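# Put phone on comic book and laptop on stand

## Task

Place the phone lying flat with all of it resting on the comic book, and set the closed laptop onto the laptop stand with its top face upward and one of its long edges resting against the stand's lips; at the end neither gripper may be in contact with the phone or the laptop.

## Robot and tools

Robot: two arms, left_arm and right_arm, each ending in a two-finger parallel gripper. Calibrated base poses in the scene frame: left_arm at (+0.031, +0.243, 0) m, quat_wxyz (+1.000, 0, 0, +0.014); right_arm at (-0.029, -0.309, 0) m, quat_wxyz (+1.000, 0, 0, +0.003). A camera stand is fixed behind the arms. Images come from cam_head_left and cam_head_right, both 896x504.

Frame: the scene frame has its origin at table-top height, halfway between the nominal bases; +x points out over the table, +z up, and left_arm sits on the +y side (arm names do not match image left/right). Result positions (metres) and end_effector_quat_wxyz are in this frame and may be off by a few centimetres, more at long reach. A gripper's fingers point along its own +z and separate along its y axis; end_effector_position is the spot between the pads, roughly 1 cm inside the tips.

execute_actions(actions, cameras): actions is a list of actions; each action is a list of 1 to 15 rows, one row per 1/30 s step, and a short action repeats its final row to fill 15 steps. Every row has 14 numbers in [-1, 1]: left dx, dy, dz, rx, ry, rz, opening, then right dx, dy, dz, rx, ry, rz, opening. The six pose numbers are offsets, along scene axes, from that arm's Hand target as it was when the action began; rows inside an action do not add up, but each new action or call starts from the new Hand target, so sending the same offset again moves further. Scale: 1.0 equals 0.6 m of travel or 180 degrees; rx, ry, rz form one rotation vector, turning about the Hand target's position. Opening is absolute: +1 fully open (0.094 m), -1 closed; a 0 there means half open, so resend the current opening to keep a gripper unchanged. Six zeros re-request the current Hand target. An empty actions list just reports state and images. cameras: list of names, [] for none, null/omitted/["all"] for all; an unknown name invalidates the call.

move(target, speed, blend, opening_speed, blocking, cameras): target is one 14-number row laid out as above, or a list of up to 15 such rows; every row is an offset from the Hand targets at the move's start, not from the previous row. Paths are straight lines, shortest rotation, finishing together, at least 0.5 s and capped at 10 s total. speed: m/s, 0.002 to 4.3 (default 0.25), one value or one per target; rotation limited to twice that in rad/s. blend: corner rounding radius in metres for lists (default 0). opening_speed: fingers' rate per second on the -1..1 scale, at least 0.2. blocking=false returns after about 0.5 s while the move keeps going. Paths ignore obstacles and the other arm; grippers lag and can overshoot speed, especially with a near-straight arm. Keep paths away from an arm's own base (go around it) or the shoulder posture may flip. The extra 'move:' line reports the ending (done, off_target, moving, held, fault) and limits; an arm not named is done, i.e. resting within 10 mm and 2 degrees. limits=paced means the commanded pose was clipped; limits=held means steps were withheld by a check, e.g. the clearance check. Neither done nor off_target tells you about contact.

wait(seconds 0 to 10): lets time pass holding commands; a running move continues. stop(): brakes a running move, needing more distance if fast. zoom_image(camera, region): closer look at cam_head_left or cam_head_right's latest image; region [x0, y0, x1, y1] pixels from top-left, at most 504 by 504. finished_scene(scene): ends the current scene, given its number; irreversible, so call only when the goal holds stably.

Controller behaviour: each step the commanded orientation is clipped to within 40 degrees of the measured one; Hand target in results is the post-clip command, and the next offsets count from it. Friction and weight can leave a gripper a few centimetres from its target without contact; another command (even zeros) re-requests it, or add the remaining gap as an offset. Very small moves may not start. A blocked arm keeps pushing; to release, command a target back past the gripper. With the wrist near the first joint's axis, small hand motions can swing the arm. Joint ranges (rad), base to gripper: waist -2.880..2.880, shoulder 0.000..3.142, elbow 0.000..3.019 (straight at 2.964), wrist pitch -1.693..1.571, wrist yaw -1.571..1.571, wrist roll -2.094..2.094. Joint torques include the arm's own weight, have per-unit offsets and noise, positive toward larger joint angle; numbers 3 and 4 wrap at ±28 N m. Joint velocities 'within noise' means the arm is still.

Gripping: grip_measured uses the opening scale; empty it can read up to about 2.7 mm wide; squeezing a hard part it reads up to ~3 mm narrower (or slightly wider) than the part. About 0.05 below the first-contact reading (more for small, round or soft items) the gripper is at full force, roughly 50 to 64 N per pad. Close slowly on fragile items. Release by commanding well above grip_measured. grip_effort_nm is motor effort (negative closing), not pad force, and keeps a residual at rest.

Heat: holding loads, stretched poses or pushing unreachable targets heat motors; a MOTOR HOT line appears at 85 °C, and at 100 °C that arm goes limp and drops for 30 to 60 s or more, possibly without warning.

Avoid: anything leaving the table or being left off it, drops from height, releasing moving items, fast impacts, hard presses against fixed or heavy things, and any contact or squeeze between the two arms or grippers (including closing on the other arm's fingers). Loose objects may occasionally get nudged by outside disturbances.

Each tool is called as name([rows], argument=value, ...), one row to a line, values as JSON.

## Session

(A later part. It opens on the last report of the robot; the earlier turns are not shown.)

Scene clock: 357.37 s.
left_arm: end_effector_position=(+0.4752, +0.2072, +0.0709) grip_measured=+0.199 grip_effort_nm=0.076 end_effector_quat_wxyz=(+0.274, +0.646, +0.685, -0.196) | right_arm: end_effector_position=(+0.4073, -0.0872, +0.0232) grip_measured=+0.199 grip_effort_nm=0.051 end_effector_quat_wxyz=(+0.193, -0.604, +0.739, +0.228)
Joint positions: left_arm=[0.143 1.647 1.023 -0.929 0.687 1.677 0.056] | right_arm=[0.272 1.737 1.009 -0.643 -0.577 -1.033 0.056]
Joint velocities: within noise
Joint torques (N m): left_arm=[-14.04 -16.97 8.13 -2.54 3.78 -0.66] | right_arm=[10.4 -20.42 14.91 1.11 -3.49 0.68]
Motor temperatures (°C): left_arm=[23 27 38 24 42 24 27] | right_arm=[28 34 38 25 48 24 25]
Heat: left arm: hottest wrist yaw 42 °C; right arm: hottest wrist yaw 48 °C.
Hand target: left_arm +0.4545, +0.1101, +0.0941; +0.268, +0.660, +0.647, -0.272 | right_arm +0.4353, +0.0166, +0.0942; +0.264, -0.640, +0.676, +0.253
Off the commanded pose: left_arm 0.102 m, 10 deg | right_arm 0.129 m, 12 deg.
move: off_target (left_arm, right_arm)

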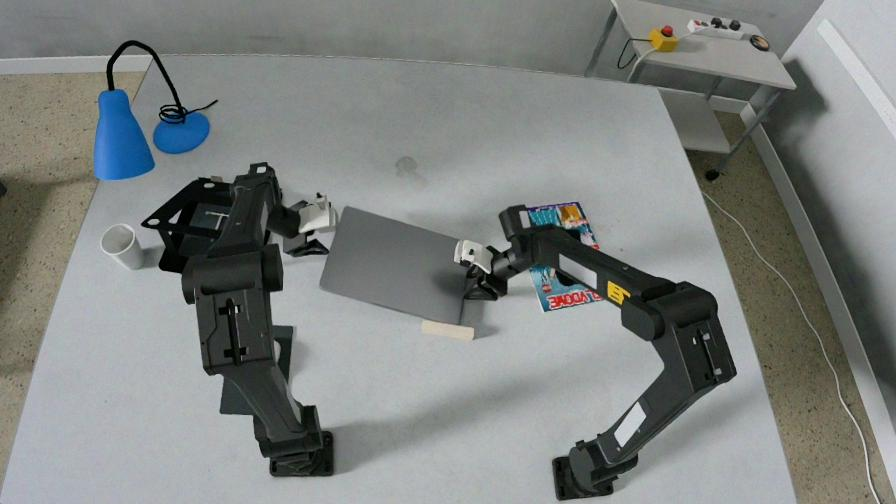

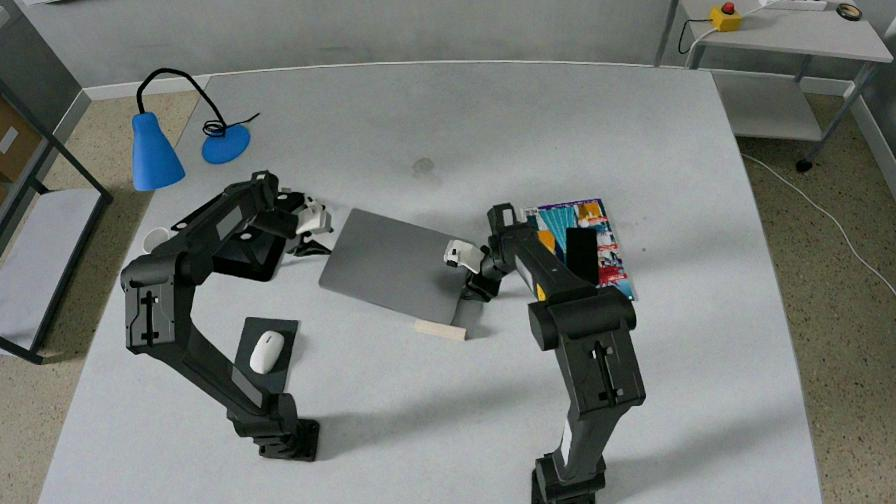

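move([
  [0,0,-0.03,0,0,0,0.2,0.02,0.0,0.1,0,0,0,0.2],
  [-0.1,0,-0.03,0,0,0,0.2,-0.09,0.0,0.1,0,0,0,0.2],
], speed=0.1)

zoom_image(camera="cam_head_left", region=[290, 180, 540, 360])

Scene clock: 361.93 s.
left_arm: end_effector_position=(+0.3842, +0.1857, +0.0248) grip_measured=+0.199 grip_effort_nm=0.076 end_effector_quat_wxyz=(+0.215, +0.630, +0.704, -0.249) | right_arm: end_effector_position=(+0.4012, -0.0885, +0.1216) grip_measured=+0.201 grip_effort_nm=-0.071 end_effector_quat_wxyz=(+0.228, -0.553, +0.775, +0.205)
Joint positions: left_arm=[0.115 1.6 0.806 -0.903 0.66 1.647 0.056] | right_arm=[0.286 1.504 1.014 -0.743 -0.534 -0.856 0.056]
Joint velocities: within noise
Joint torques (N m): left_arm=[-12.34 -19.19 8.84 -0.42 5.36 -0.22] | right_arm=[12.16 -14.86 11.25 1.98 -4.07 -0.41]
Motor temperatures (°C): left_arm=[23 27 37 24 49 24 27] | right_arm=[28 34 40 25 53 24 25]
Heat: left arm: hottest wrist yaw 49 °C; right arm: hottest wrist yaw 53 °C.
Hand target: left_arm +0.3945, +0.1102, +0.0762; +0.268, +0.660, +0.647, -0.272 | right_arm +0.3813, +0.0166, +0.1542; +0.264, -0.640, +0.675, +0.253
Off the commanded pose: left_arm 0.092 m, 10 deg | right_arm 0.112 m, 17 deg.
move: off_target (left_arm, right_arm)

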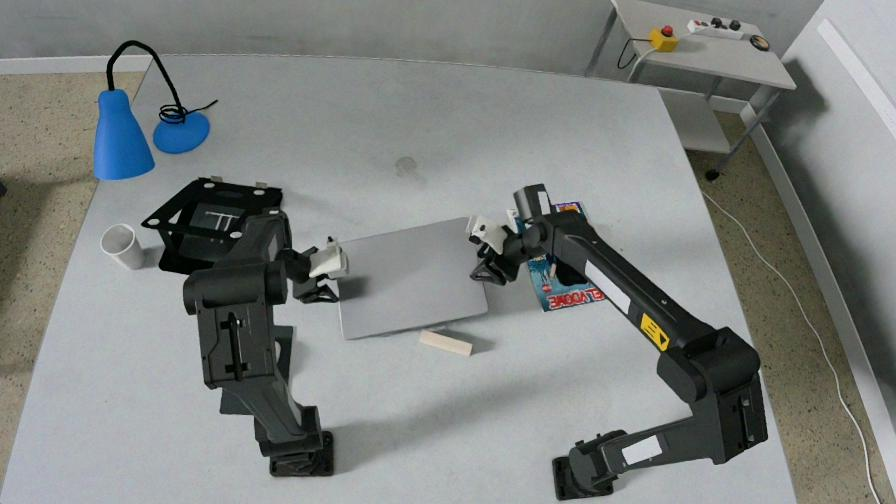

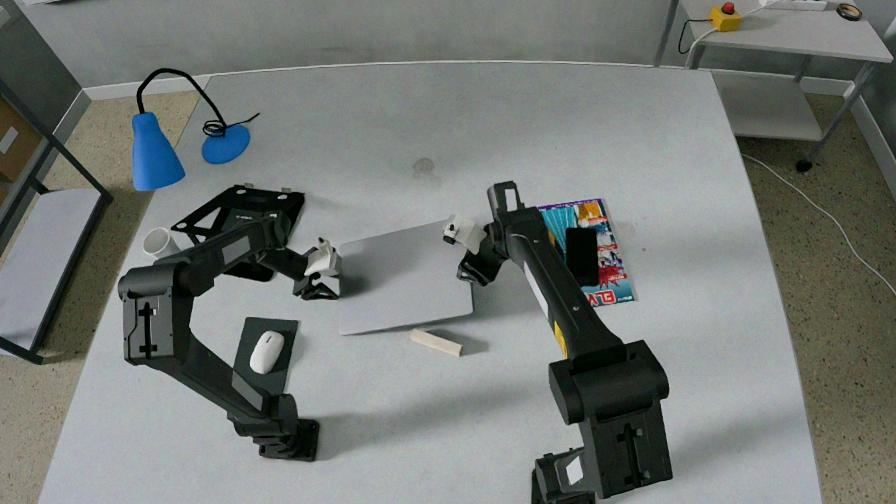

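Scaled by 2.016.

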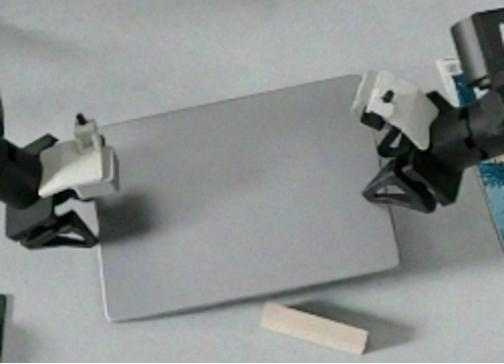

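move([
  [-0.13,0,0.0,0,0,0,0.2,-0.14,0.0,0.0,0,0,0,0.2],
  [-0.13,0,-0.03,0,0,0,0.2,-0.14,0.0,-0.2,0,0,0,0.2],
], speed=0.1)

zoom_image(camera="cam_head_left", region=[290, 180, 540, 400])

Scene clock: 367.73 s.
left_arm: end_effector_position=(+0.3092, +0.1801, +0.0319) grip_measured=+0.200 grip_effort_nm=0.042 end_effector_quat_wxyz=(+0.199, +0.587, +0.747, -0.241) | right_arm: end_effector_position=(+0.3451, -0.0944, +0.0650) grip_measured=+0.203 grip_effort_nm=-0.168 end_effector_quat_wxyz=(+0.276, -0.523, +0.788, +0.175)
Joint positions: left_arm=[0.119 1.376 0.592 -0.878 0.63 1.509 0.056] | right_arm=[0.337 1.401 0.694 -0.368 -0.463 -0.711 0.057]
Joint velocities: within noise
Joint torques (N m): left_arm=[-11.81 -11.75 7.56 1.05 6.3 1] | right_arm=[14.04 -4.25 6.17 3.54 -4.98 -0.9]
Motor temperatures (°C): left_arm=[23 27 36 24 62 24 27] | right_arm=[28 34 40 25 62 24 25]
Heat: left arm: hottest wrist yaw 62 °C; right arm: hottest wrist yaw 62 °C.
Hand target: left_arm +0.3165, +0.1102, +0.0582; +0.268, +0.660, +0.647, -0.272 | right_arm +0.2973, +0.0167, +0.0343; +0.265, -0.640, +0.675, +0.253
Off the commanded pose: left_arm 0.075 m, 17 deg | right_arm 0.125 m, 21 deg.
move: off_target (left_arm, right_arm)

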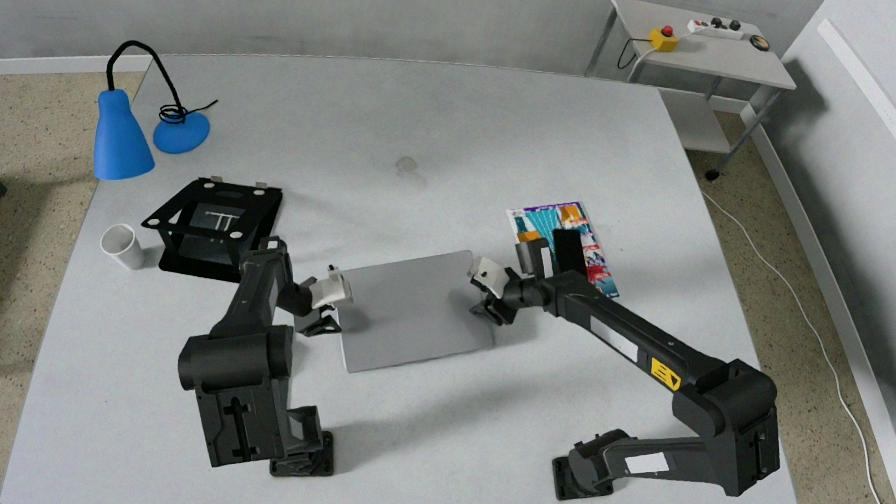

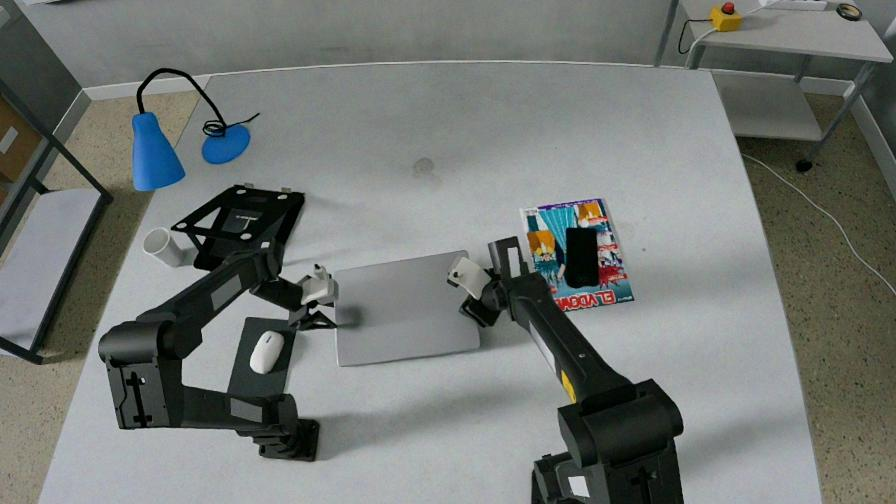

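Scaled by 2.016.

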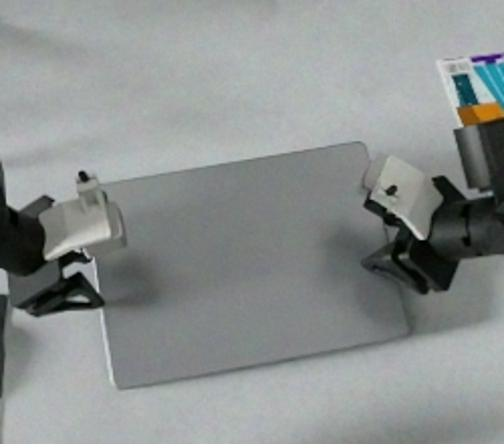

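move([
  [0,0.1,0.0,0,0,0,0.2,0.05,-0.13,0.02,0,0,0,0.2],
  [0,0.22,0.1,0,0,0,0.2,0.05,-0.27,0.12,0,0,0,0.2],
], speed=0.12)

zoom_image(camera="cam_head_left", region=[290, 220, 540, 400])

zoom_image(camera="cam_head_right", region=[290, 220, 540, 400])

zoom_image(camera="cam_head_left", region=[100, 160, 340, 300])

zoom_image(camera="cam_head_right", region=[130, 160, 370, 300])

Scene clock: 373.07 s.
left_arm: end_effector_position=(+0.2980, +0.2293, +0.1006) grip_measured=+0.199 grip_effort_nm=0.046 end_effector_quat_wxyz=(+0.248, +0.645, +0.662, -0.291) | right_arm: end_effector_position=(+0.3046, -0.1452, +0.0850) grip_measured=+0.201 grip_effort_nm=-0.081 end_effector_quat_wxyz=(-0.241, +0.635, -0.683, -0.269)
Joint positions: left_arm=[0.351 1.378 0.753 -1.352 0.691 2.073 0.056] | right_arm=[0.135 1.399 0.759 -0.819 -0.732 -1.314 0.056]
Joint velocities: within noise
Joint torques (N m): left_arm=[-0.32 -10.58 12.77 -1.06 0.31 0.11] | right_arm=[-0.15 -12.16 10.52 -0.03 -0.51 0.07]
Motor temperatures (°C): left_arm=[23 27 36 24 69 24 27] | right_arm=[28 34 39 25 64 24 25]
Heat: left arm: hottest wrist yaw 69 °C; right arm: hottest wrist yaw 64 °C.
Hand target: left_arm +0.3165, +0.2421, +0.1181; +0.268, +0.660, +0.647, -0.272 | right_arm +0.3273, -0.1454, +0.1063; -0.264, +0.640, -0.676, -0.253
Off the commanded pose: left_arm 0.029 m, 4 deg | right_arm 0.031 m, 3 deg.
joint sent to its limit (left arm) — joint 6 (wrist roll), upper limit. The joint targets still meet the commanded pose.
move: off_target (left_arm, right_arm)

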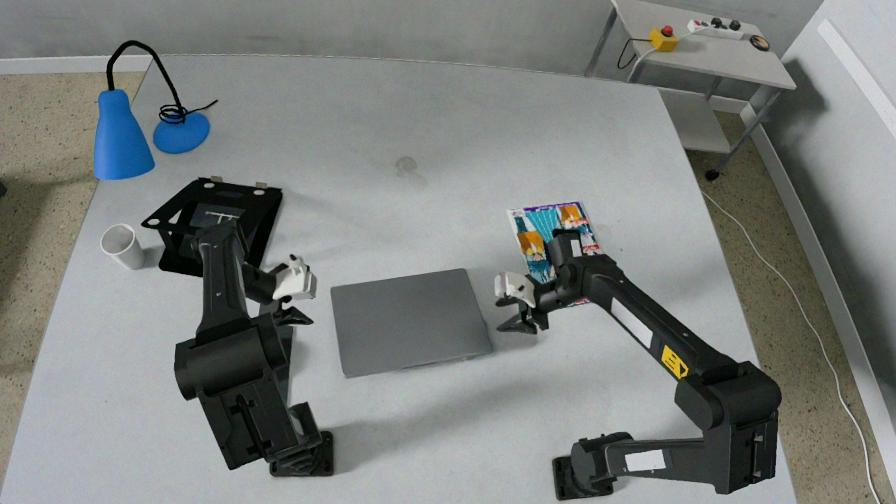

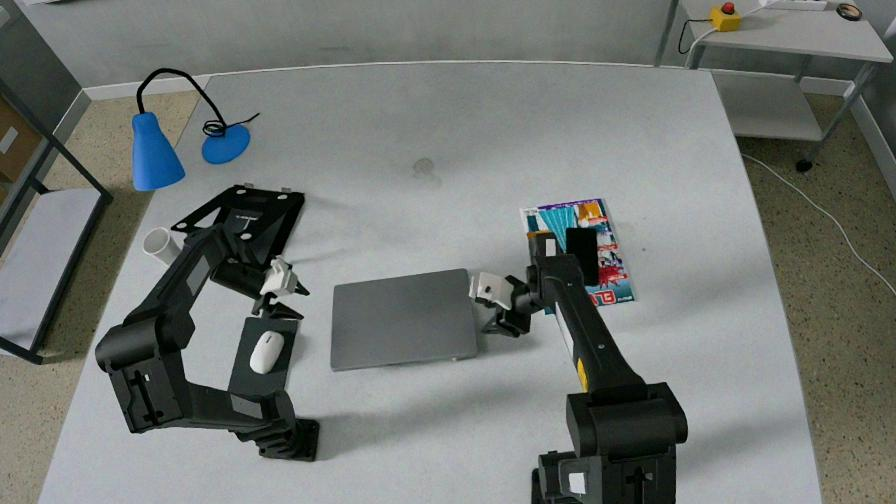

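Scaled by 2.016.

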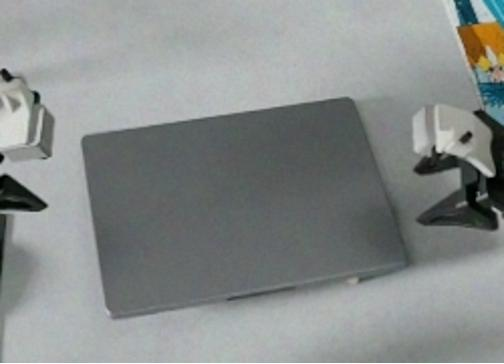

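Scaled by 2.016.

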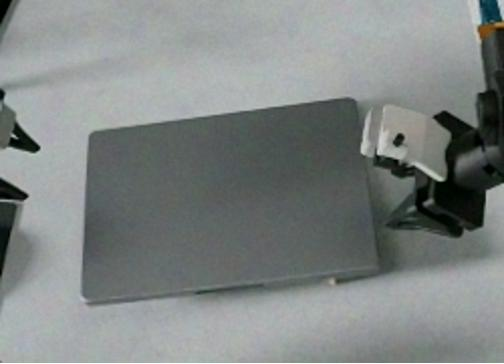

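Scaled by 2.100.

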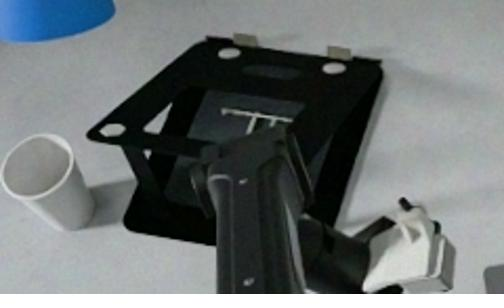

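Scaled by 2.100.

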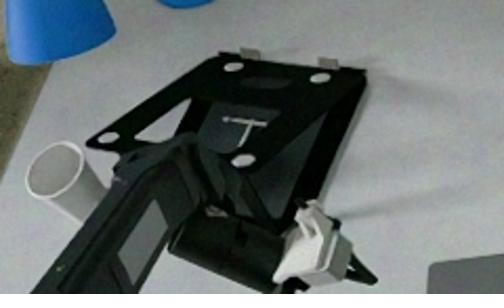

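move([
  [-0.05,0.05,0.2,0,0,0,0.2,0.03,-0.1,0.1,0,0,0,0.2],
  [-0.11,0.297,0.28,0.22,-0.333,0.1425,0.2,0.03,-0.1,0.1,0,0,0,0.2],
])

zoom_image(camera="cam_head_left", region=[100, 160, 380, 360])

zoom_image(camera="cam_head_right", region=[120, 160, 400, 360])

Scene clock: 393.33 s.
left_arm: end_effector_position=(+0.2537, +0.4163, +0.2876) grip_measured=+0.199 grip_effort_nm=0.042 end_effector_quat_wxyz=(+0.377, +0.524, +0.647, +0.405) | right_arm: end_effector_position=(+0.3244, -0.2015, +0.1464) grip_measured=+0.201 grip_effort_nm=-0.076 end_effector_quat_wxyz=(-0.246, +0.635, -0.681, -0.270)
Joint positions: left_arm=[1.143 0.515 0.582 -0.751 0.913 2.074 0.056] | right_arm=[-0.033 1.374 0.92 -1.155 -0.747 -1.543 0.056]
Joint velocities: within noise
Joint torques (N m): left_arm=[-0.91 -1.61 10.71 2.03 0.5 0] | right_arm=[-0.15 -11.63 11.51 -0.31 -0.52 0.07]
Motor temperatures (°C): left_arm=[23 27 37 24 48 24 27] | right_arm=[28 34 39 25 46 24 25]
Heat: left arm: hottest wrist yaw 48 °C; right arm: hottest wrist yaw 46 °C.
Hand target: left_arm +0.2505, +0.4202, +0.2862; +0.369, +0.603, +0.603, +0.369 | right_arm +0.3452, -0.2053, +0.1662; -0.264, +0.640, -0.676, -0.253
Off the commanded pose: left_arm 0.005 m, 11 deg | right_arm 0.029 m, 3 deg.
joint sent to its limit (left arm) — joint 6 (wrist roll), upper limit. The joint targets are off in orientation, not in position.
move: off_target (left_arm, right_arm)

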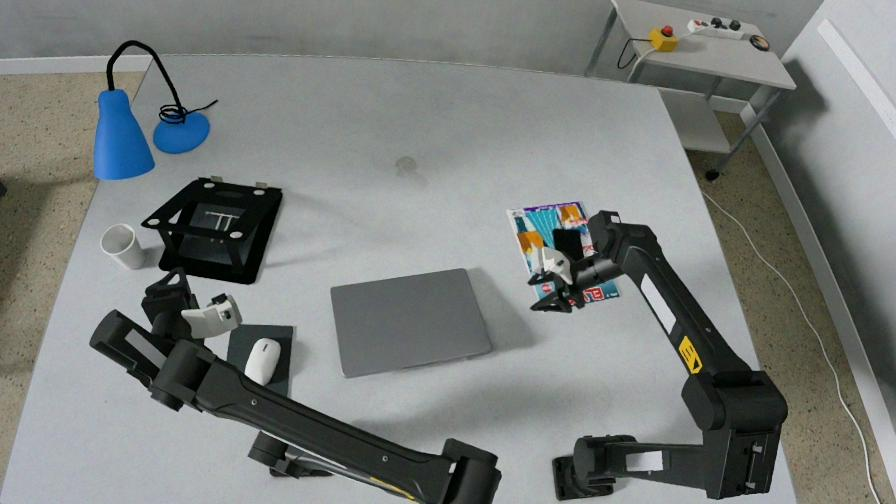

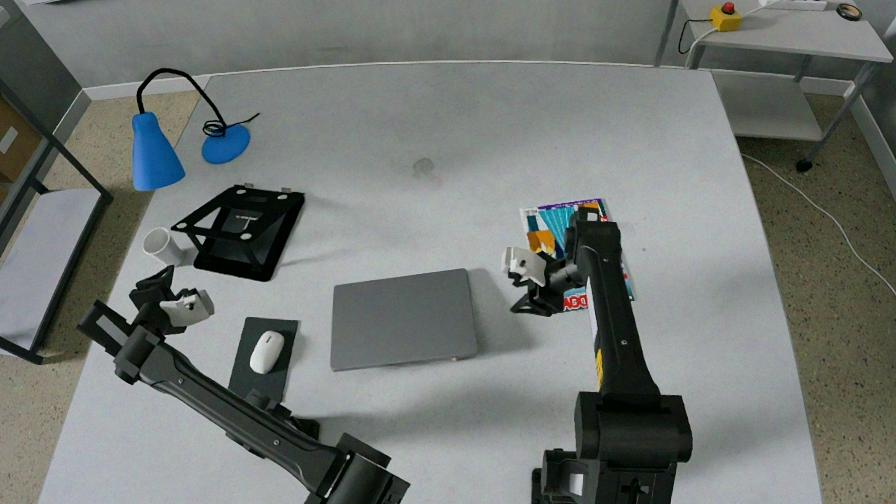

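Scaled by 1.800.

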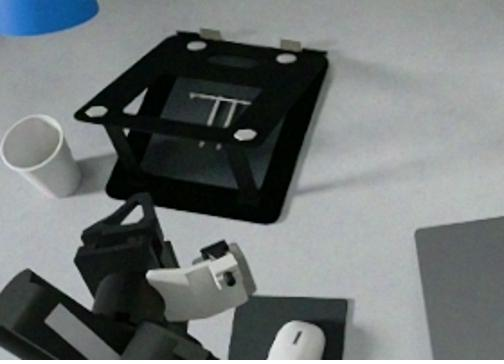

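Scaled by 1.800.

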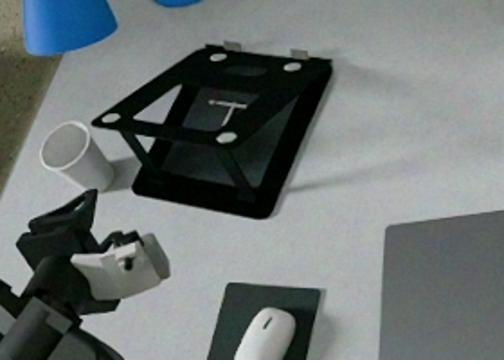

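move(target=[0.26,0.158,-0.217,0,0,-0.045,0.3,0,0,0,0,0,0,0.2])

zoom_image(camera="cam_head_left", region=[100, 160, 340, 340])

zoom_image(camera="cam_head_right", region=[130, 160, 370, 340])

Scene clock: 404.10 s.
left_arm: end_effector_position=(+0.3865, +0.4997, +0.1321) grip_measured=+0.298 grip_effort_nm=0.129 end_effector_quat_wxyz=(+0.408, +0.591, +0.609, +0.338) | right_arm: end_effector_position=(+0.3245, -0.2016, +0.1464) grip_measured=+0.201 grip_effort_nm=-0.076 end_effector_quat_wxyz=(-0.246, +0.635, -0.681, -0.270)
Joint positions: left_arm=[0.904 1.329 0.595 -0.009 0.865 2.074 0.061] | right_arm=[-0.034 1.374 0.92 -1.155 -0.747 -1.543 0.056]
Joint velocities: within noise
Joint torques (N m): left_arm=[-2.55 -9.52 14.27 2.03 0.4 0.01] | right_arm=[-0.15 -11.58 11.51 -0.28 -0.52 0.08]
Motor temperatures (°C): left_arm=[23 27 36 24 44 24 27] | right_arm=[28 34 39 25 43 24 25]
Heat: left arm: hottest wrist yaw 44 °C; right arm: hottest wrist yaw 43 °C.
Hand target: left_arm +0.4065, +0.5150, +0.1560; +0.395, +0.644, +0.559, +0.342 | right_arm +0.3452, -0.2054, +0.1662; -0.264, +0.640, -0.676, -0.253
Off the commanded pose: left_arm 0.035 m, 9 deg | right_arm 0.029 m, 3 deg.
joint sent to its limit (left arm) — joint 6 (wrist roll), upper limit. The joint targets are off in orientation, not in position.
move: off_target (left_arm, right_arm)

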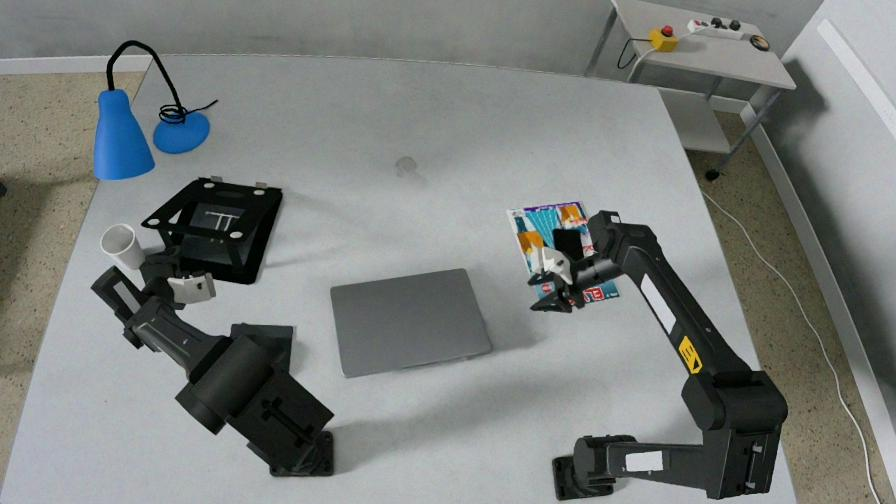

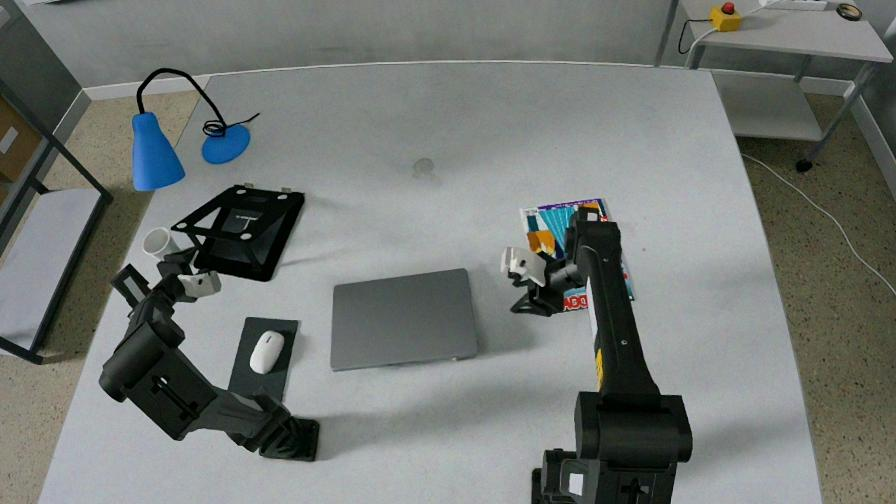

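Scaled by 2.100.

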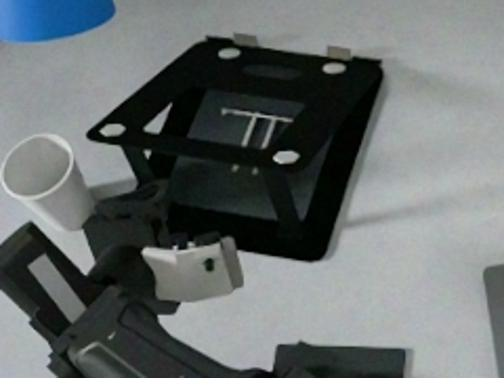

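Scaled by 2.100.

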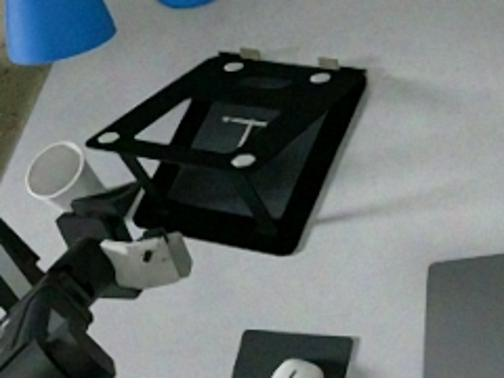

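move(target=[0.0,-0.10,0.05,0,0,0,0.3,0,0,0,0,0,0,0.2])

zoom_image(camera="cam_head_left", region=[100, 160, 340, 340])

zoom_image(camera="cam_head_right", region=[130, 160, 370, 340])

Scene clock: 409.13 s.
left_arm: end_effector_position=(+0.3991, +0.4537, +0.1723) grip_measured=+0.298 grip_effort_nm=0.125 end_effector_quat_wxyz=(+0.400, +0.623, +0.580, +0.340) | right_arm: end_effector_position=(+0.3245, -0.2016, +0.1464) grip_measured=+0.201 grip_effort_nm=-0.081 end_effector_quat_wxyz=(-0.246, +0.635, -0.681, -0.270)
Joint positions: left_arm=[0.792 1.169 0.595 -0.13 0.805 2.074 0.061] | right_arm=[-0.034 1.374 0.92 -1.155 -0.747 -1.543 0.056]
Joint velocities: within noise
Joint torques (N m): left_arm=[-2.67 -8.82 12.42 1.03 0.18 -0.01] | right_arm=[-0.15 -11.63 11.49 -0.28 -0.51 0.08]
Motor temperatures (°C): left_arm=[23 27 37 24 42 24 27] | right_arm=[28 33 39 25 42 24 25]
Heat: left arm: hottest wrist yaw 42 °C; right arm: hottest wrist yaw 42 °C.
Hand target: left_arm +0.4065, +0.4551, +0.1860; +0.395, +0.644, +0.559, +0.342 | right_arm +0.3452, -0.2054, +0.1662; -0.264, +0.640, -0.676, -0.253
Off the commanded pose: left_arm 0.016 m, 4 deg | right_arm 0.029 m, 3 deg.
joint sent to its limit (left arm) — joint 6 (wrist roll), upper limit. The joint targets still meet the commanded pose.
move: off_target (left_arm, right_arm)

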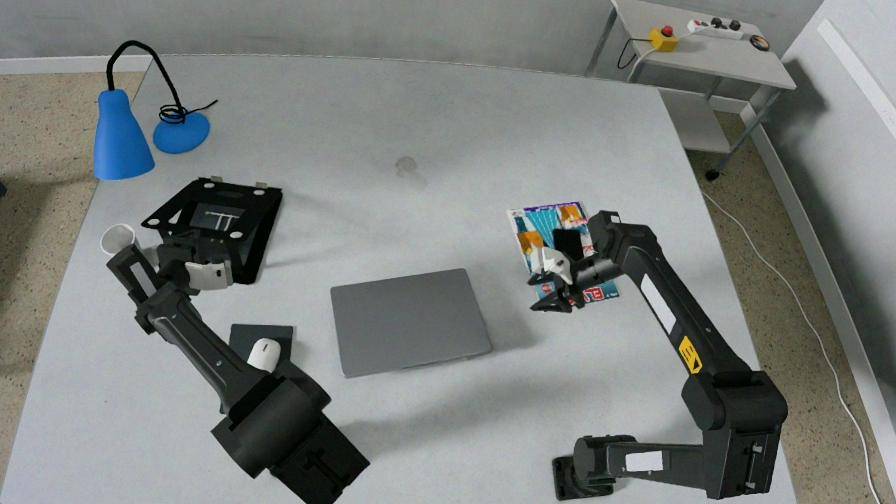

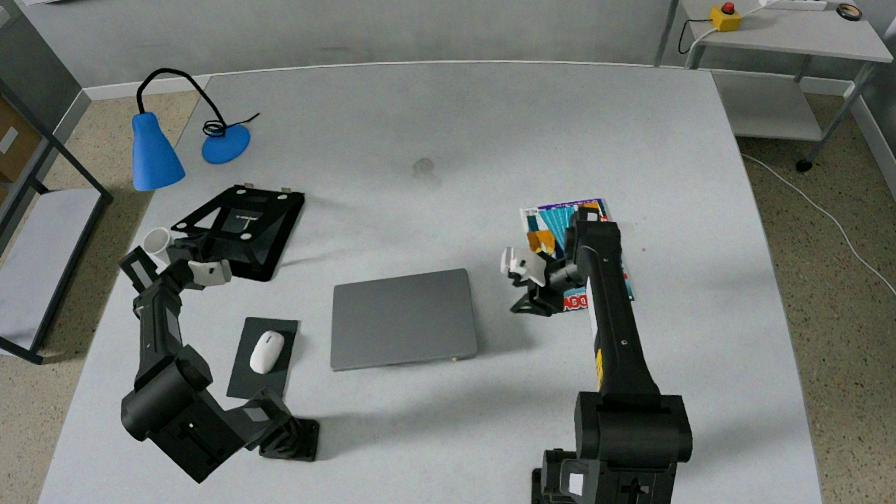

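Scaled by 2.100.

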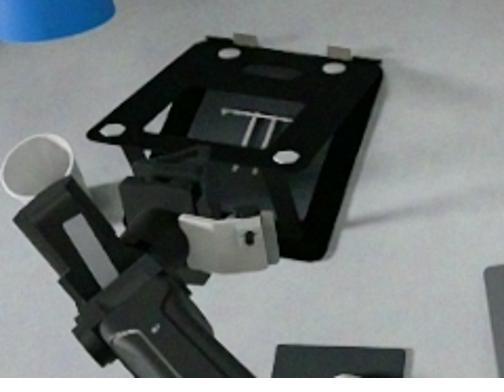

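Scaled by 2.100.

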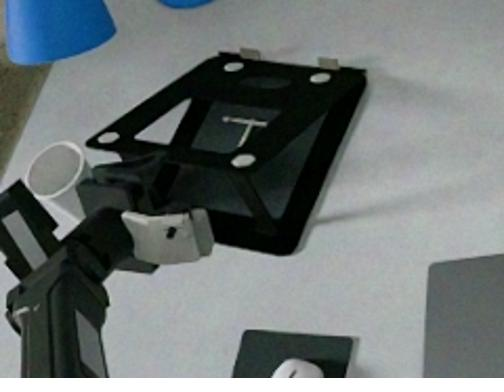

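move(target=[0.14,-0.013,-0.058,0,0,0,0.3,0,0,0,0,0,0,0.2], speed=0.08)

zoom_image(camera="cam_head_left", region=[100, 160, 340, 340])

zoom_image(camera="cam_head_right", region=[130, 160, 370, 340])

Scene clock: 414.63 s.
left_arm: end_effector_position=(+0.4640, +0.4356, +0.1248) grip_measured=+0.298 grip_effort_nm=0.125 end_effector_quat_wxyz=(+0.390, +0.644, +0.578, +0.315) | right_arm: end_effector_position=(+0.3245, -0.2016, +0.1464) grip_measured=+0.201 grip_effort_nm=-0.081 end_effector_quat_wxyz=(-0.246, +0.635, -0.681, -0.270)
Joint positions: left_arm=[0.624 1.382 0.647 0.04 0.681 2.002 0.061] | right_arm=[-0.034 1.374 0.92 -1.155 -0.747 -1.543 0.056]
Joint velocities: within noise
Joint torques (N m): left_arm=[-3.02 -9.88 14.82 2.15 0.11 -0.21] | right_arm=[-0.09 -11.63 11.51 -0.28 -0.51 0.08]
Motor temperatures (°C): left_arm=[23 27 37 24 41 24 27] | right_arm=[28 33 39 25 42 24 25]
Heat: left arm: hottest wrist yaw 41 °C; right arm: hottest wrist yaw 42 °C.
Hand target: left_arm +0.4905, +0.4472, +0.1510; +0.395, +0.644, +0.559, +0.342 | right_arm +0.3452, -0.2054, +0.1662; -0.264, +0.640, -0.676, -0.253
Off the commanded pose: left_arm 0.039 m, 4 deg | right_arm 0.029 m, 3 deg.
move: off_target (left_arm, right_arm)

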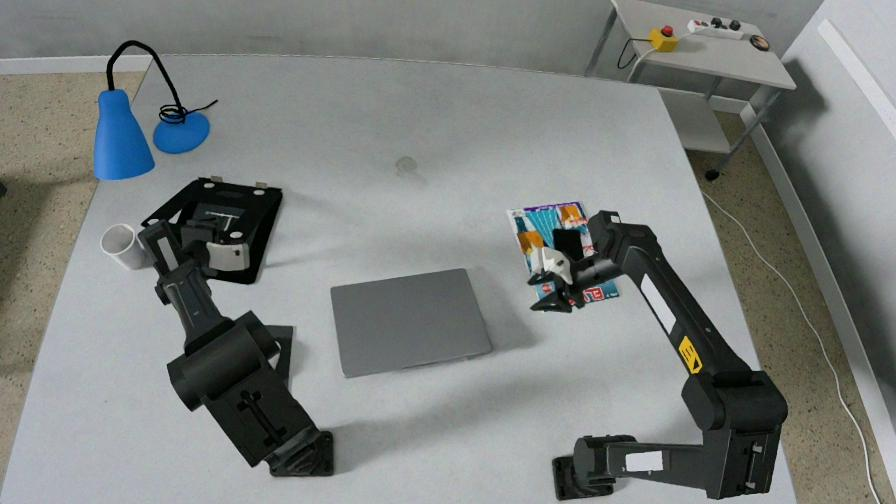

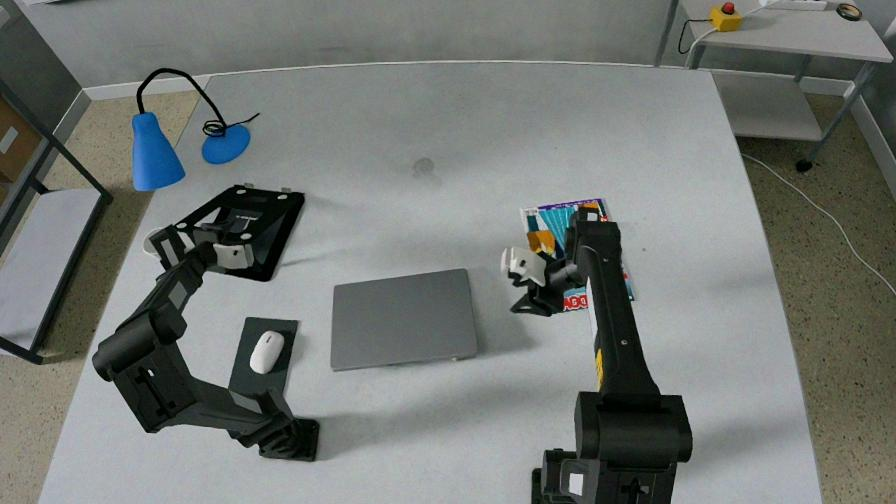

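Scaled by 2.100.

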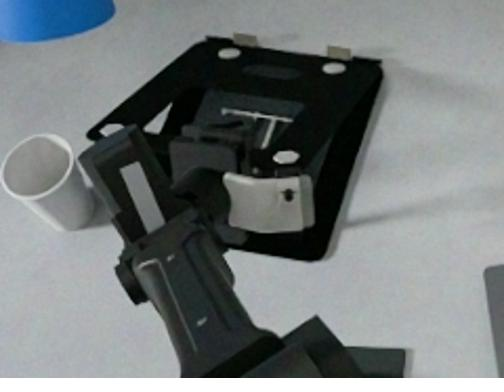

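Scaled by 2.100.

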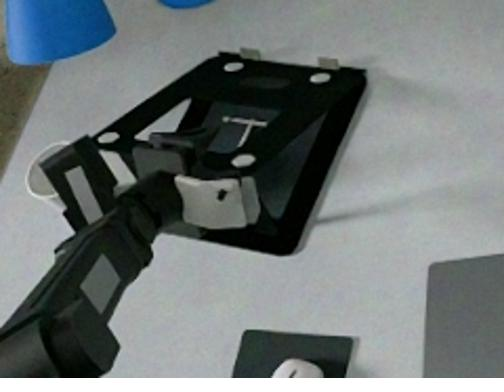

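move(target=[0,0,0,0,0,0,-0.97,0,0,0,0,0,0,0.2], opening_speed=0.7)

zoom_image(camera="cam_head_left", region=[100, 160, 340, 340])

Scene clock: 418.47 s.
left_arm: end_effector_position=(+0.4685, +0.4368, +0.1304) grip_measured=-0.826 grip_effort_nm=-0.965 end_effector_quat_wxyz=(+0.386, +0.653, +0.562, +0.330) | right_arm: end_effector_position=(+0.3245, -0.2016, +0.1464) grip_measured=+0.201 grip_effort_nm=-0.081 end_effector_quat_wxyz=(-0.246, +0.635, -0.681, -0.270)
Joint positions: left_arm=[0.62 1.382 0.653 0.057 0.681 2.031 0.008] | right_arm=[-0.034 1.374 0.92 -1.155 -0.747 -1.543 0.056]
Joint velocities: within noise
Joint torques (N m): left_arm=[-2.84 -8.88 14.61 1.62 0.15 -0.42] | right_arm=[-0.09 -11.63 11.49 -0.31 -0.51 0.08]
Motor temperatures (°C): left_arm=[23 27 37 24 41 24 27] | right_arm=[28 33 39 25 41 24 25]
Heat: left arm: hottest wrist yaw 41 °C; right arm: hottest wrist yaw 41 °C.
Hand target: left_arm +0.4905, +0.4473, +0.1511; +0.395, +0.644, +0.559, +0.342 | right_arm +0.3452, -0.2054, +0.1662; -0.264, +0.640, -0.676, -0.253
Off the commanded pose: left_arm 0.032 m, 2 deg | right_arm 0.029 m, 3 deg.
move: off_target (left_arm, right_arm)

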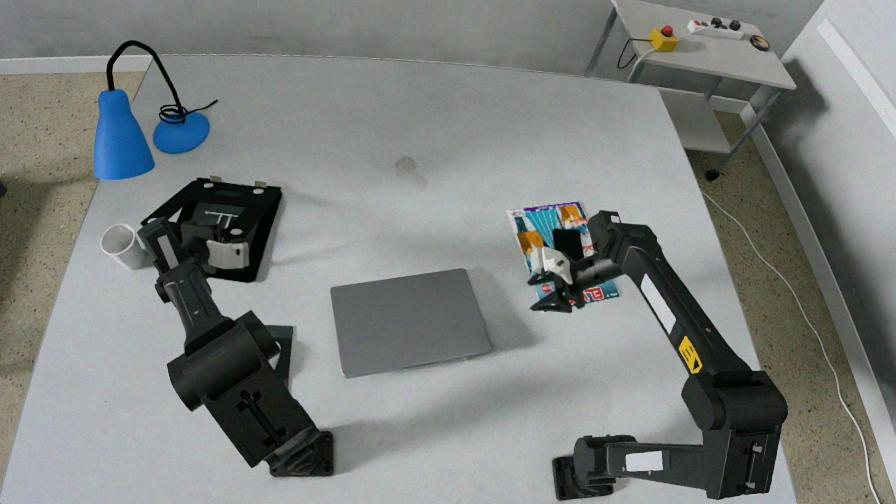

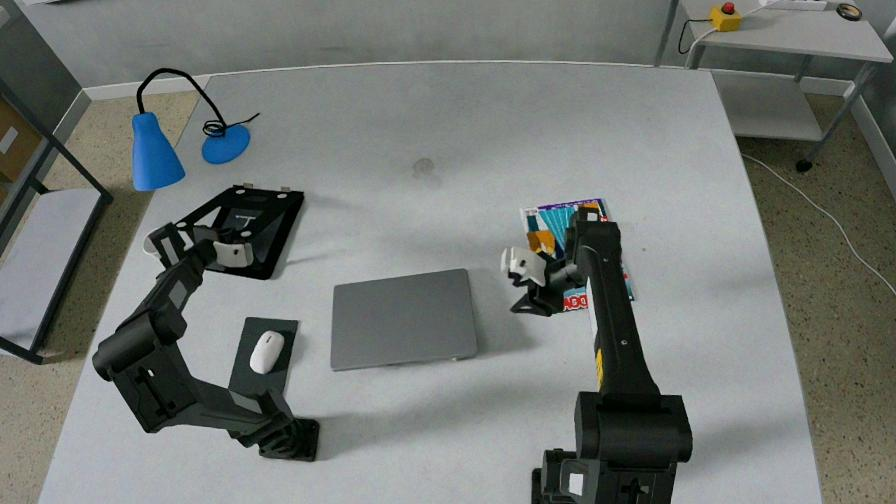

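Scaled by 2.100.

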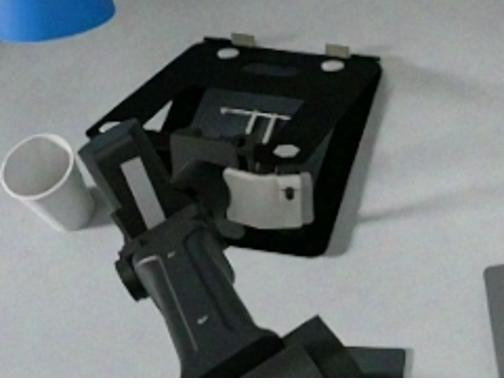

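move([
  [0.1,-0.1,0.02,0,0,0.02,-0.97,0,0,0,0,0,0,0.2],
  [0.13,-0.55,0.02,0,0,0.045,-0.97,0,0,0,0,0,0,0.2],
], speed=0.09, blend=[0.04,0])

zoom_image(camera="cam_head_left", region=[150, 160, 440, 360])

Scene clock: 428.80 s.
left_arm: end_effector_position=(+0.5430, +0.1405, +0.1347) grip_measured=-0.930 grip_effort_nm=-1.004 end_effector_quat_wxyz=(+0.348, +0.596, +0.628, +0.358) | right_arm: end_effector_position=(+0.3245, -0.2016, +0.1464) grip_measured=+0.201 grip_effort_nm=-0.081 end_effector_quat_wxyz=(-0.246, +0.635, -0.681, -0.270)
Joint positions: left_arm=[-0.318 1.414 0.684 0.181 -0.284 1.389 0.003] | right_arm=[-0.034 1.374 0.92 -1.155 -0.747 -1.543 0.056]
Joint velocities: within noise
Joint torques (N m): left_arm=[-4.37 -11.4 15.99 1.52 0.05 0.26] | right_arm=[-0.09 -11.63 11.49 -0.29 -0.52 0.09]
Motor temperatures (°C): left_arm=[23 27 37 24 39 24 28] | right_arm=[27 33 40 25 40 24 25]
Heat: left arm: hottest wrist yaw 39 °C; right arm: hottest elbow 40 °C.
Hand target: left_arm +0.5684, +0.1171, +0.1632; +0.370, +0.603, +0.603, +0.369 | right_arm +0.3452, -0.2054, +0.1662; -0.264, +0.640, -0.676, -0.253
Off the commanded pose: left_arm 0.045 m, 4 deg | right_arm 0.029 m, 3 deg.
move: off_target (left_arm, right_arm)

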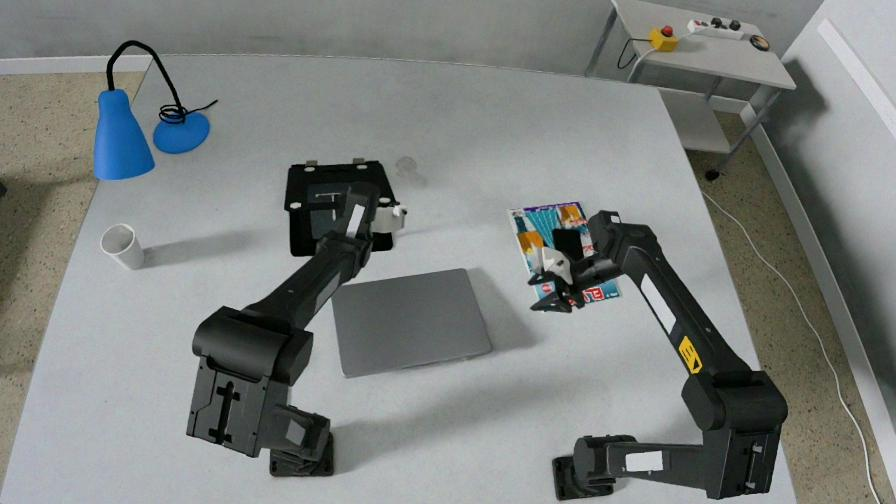

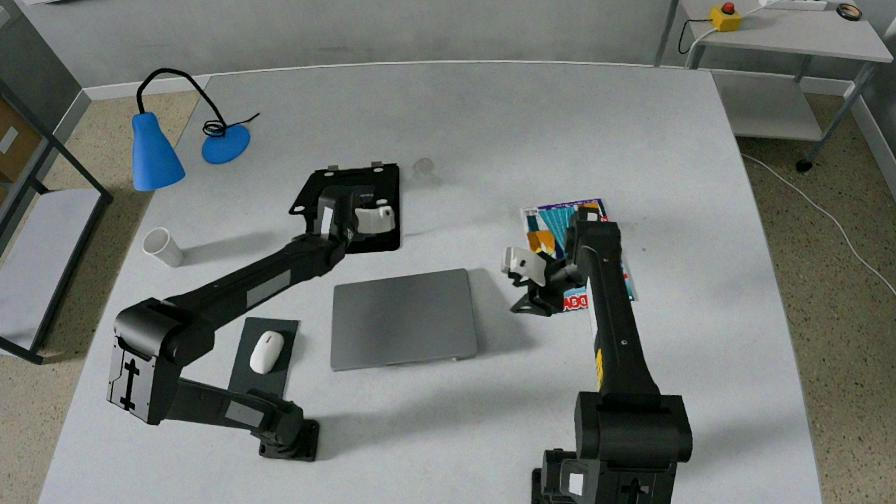

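Scaled by 1.738.

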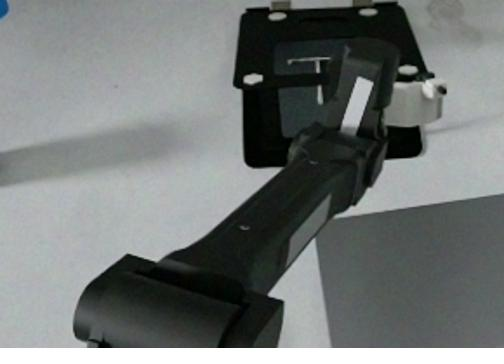

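move(target=[-0.14,-0.02,0,0,0,0.0,-1,0,0,0,0,0,0,0.2], speed=0.09)

zoom_image(camera="cam_head_left", region=[230, 140, 510, 340])

zoom_image(camera="cam_head_right", region=[230, 140, 510, 340])

Scene clock: 436.23 s.
left_arm: end_effector_position=(+0.4850, +0.1129, +0.1379) grip_measured=-0.930 grip_effort_nm=-1.009 end_effector_quat_wxyz=(+0.352, +0.602, +0.623, +0.355) | right_arm: end_effector_position=(+0.3245, -0.2016, +0.1464) grip_measured=+0.201 grip_effort_nm=-0.081 end_effector_quat_wxyz=(-0.246, +0.635, -0.681, -0.270)
Joint positions: left_arm=[-0.439 1.281 0.574 0.14 -0.37 1.331 0.003] | right_arm=[-0.034 1.374 0.92 -1.155 -0.747 -1.543 0.056]
Joint velocities: within noise
Joint torques (N m): left_arm=[-2.55 -13.86 10.11 1.62 -0.53 0.29] | right_arm=[-0.09 -11.58 11.48 -0.29 -0.51 0.08]
Motor temperatures (°C): left_arm=[23 27 38 24 39 24 28] | right_arm=[27 33 40 25 39 24 25]
Heat: left arm: hottest wrist yaw 39 °C; right arm: hottest elbow 40 °C.
Hand target: left_arm +0.4844, +0.1053, +0.1632; +0.369, +0.603, +0.603, +0.369 | right_arm +0.3452, -0.2054, +0.1662; -0.264, +0.640, -0.676, -0.253
Off the commanded pose: left_arm 0.027 m, 3 deg | right_arm 0.029 m, 3 deg.
move: off_target (left_arm, right_arm)

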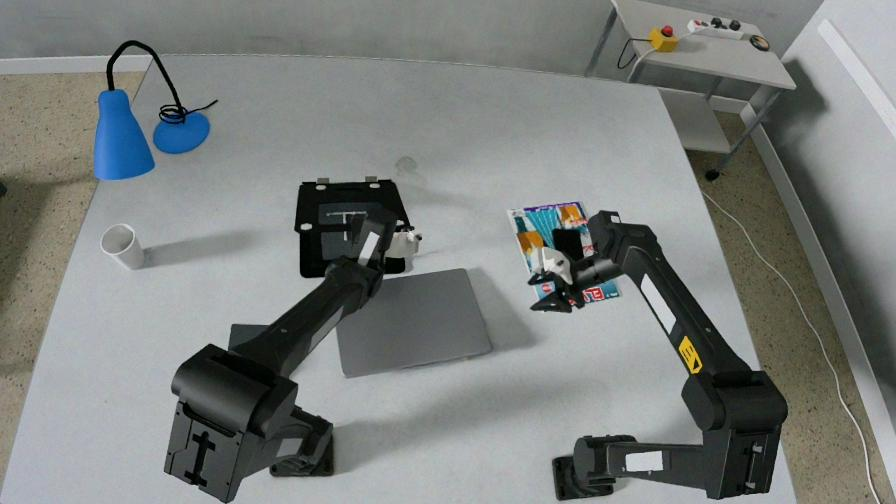

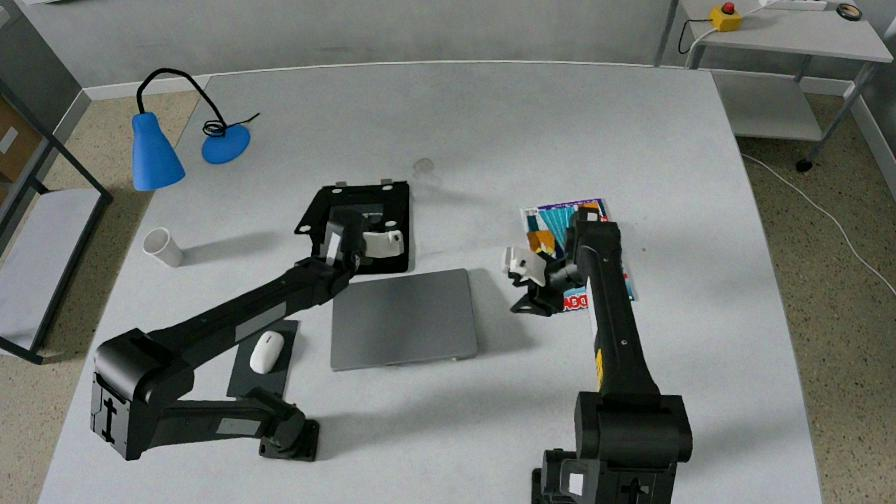

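Scaled by 1.800.

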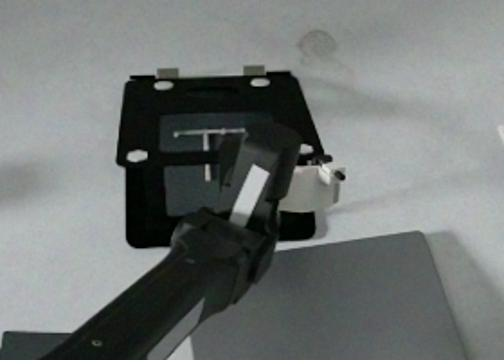

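Scaled by 1.800.

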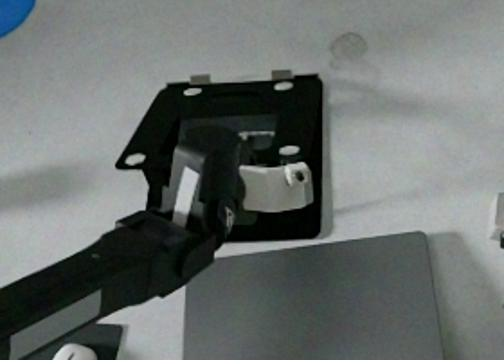

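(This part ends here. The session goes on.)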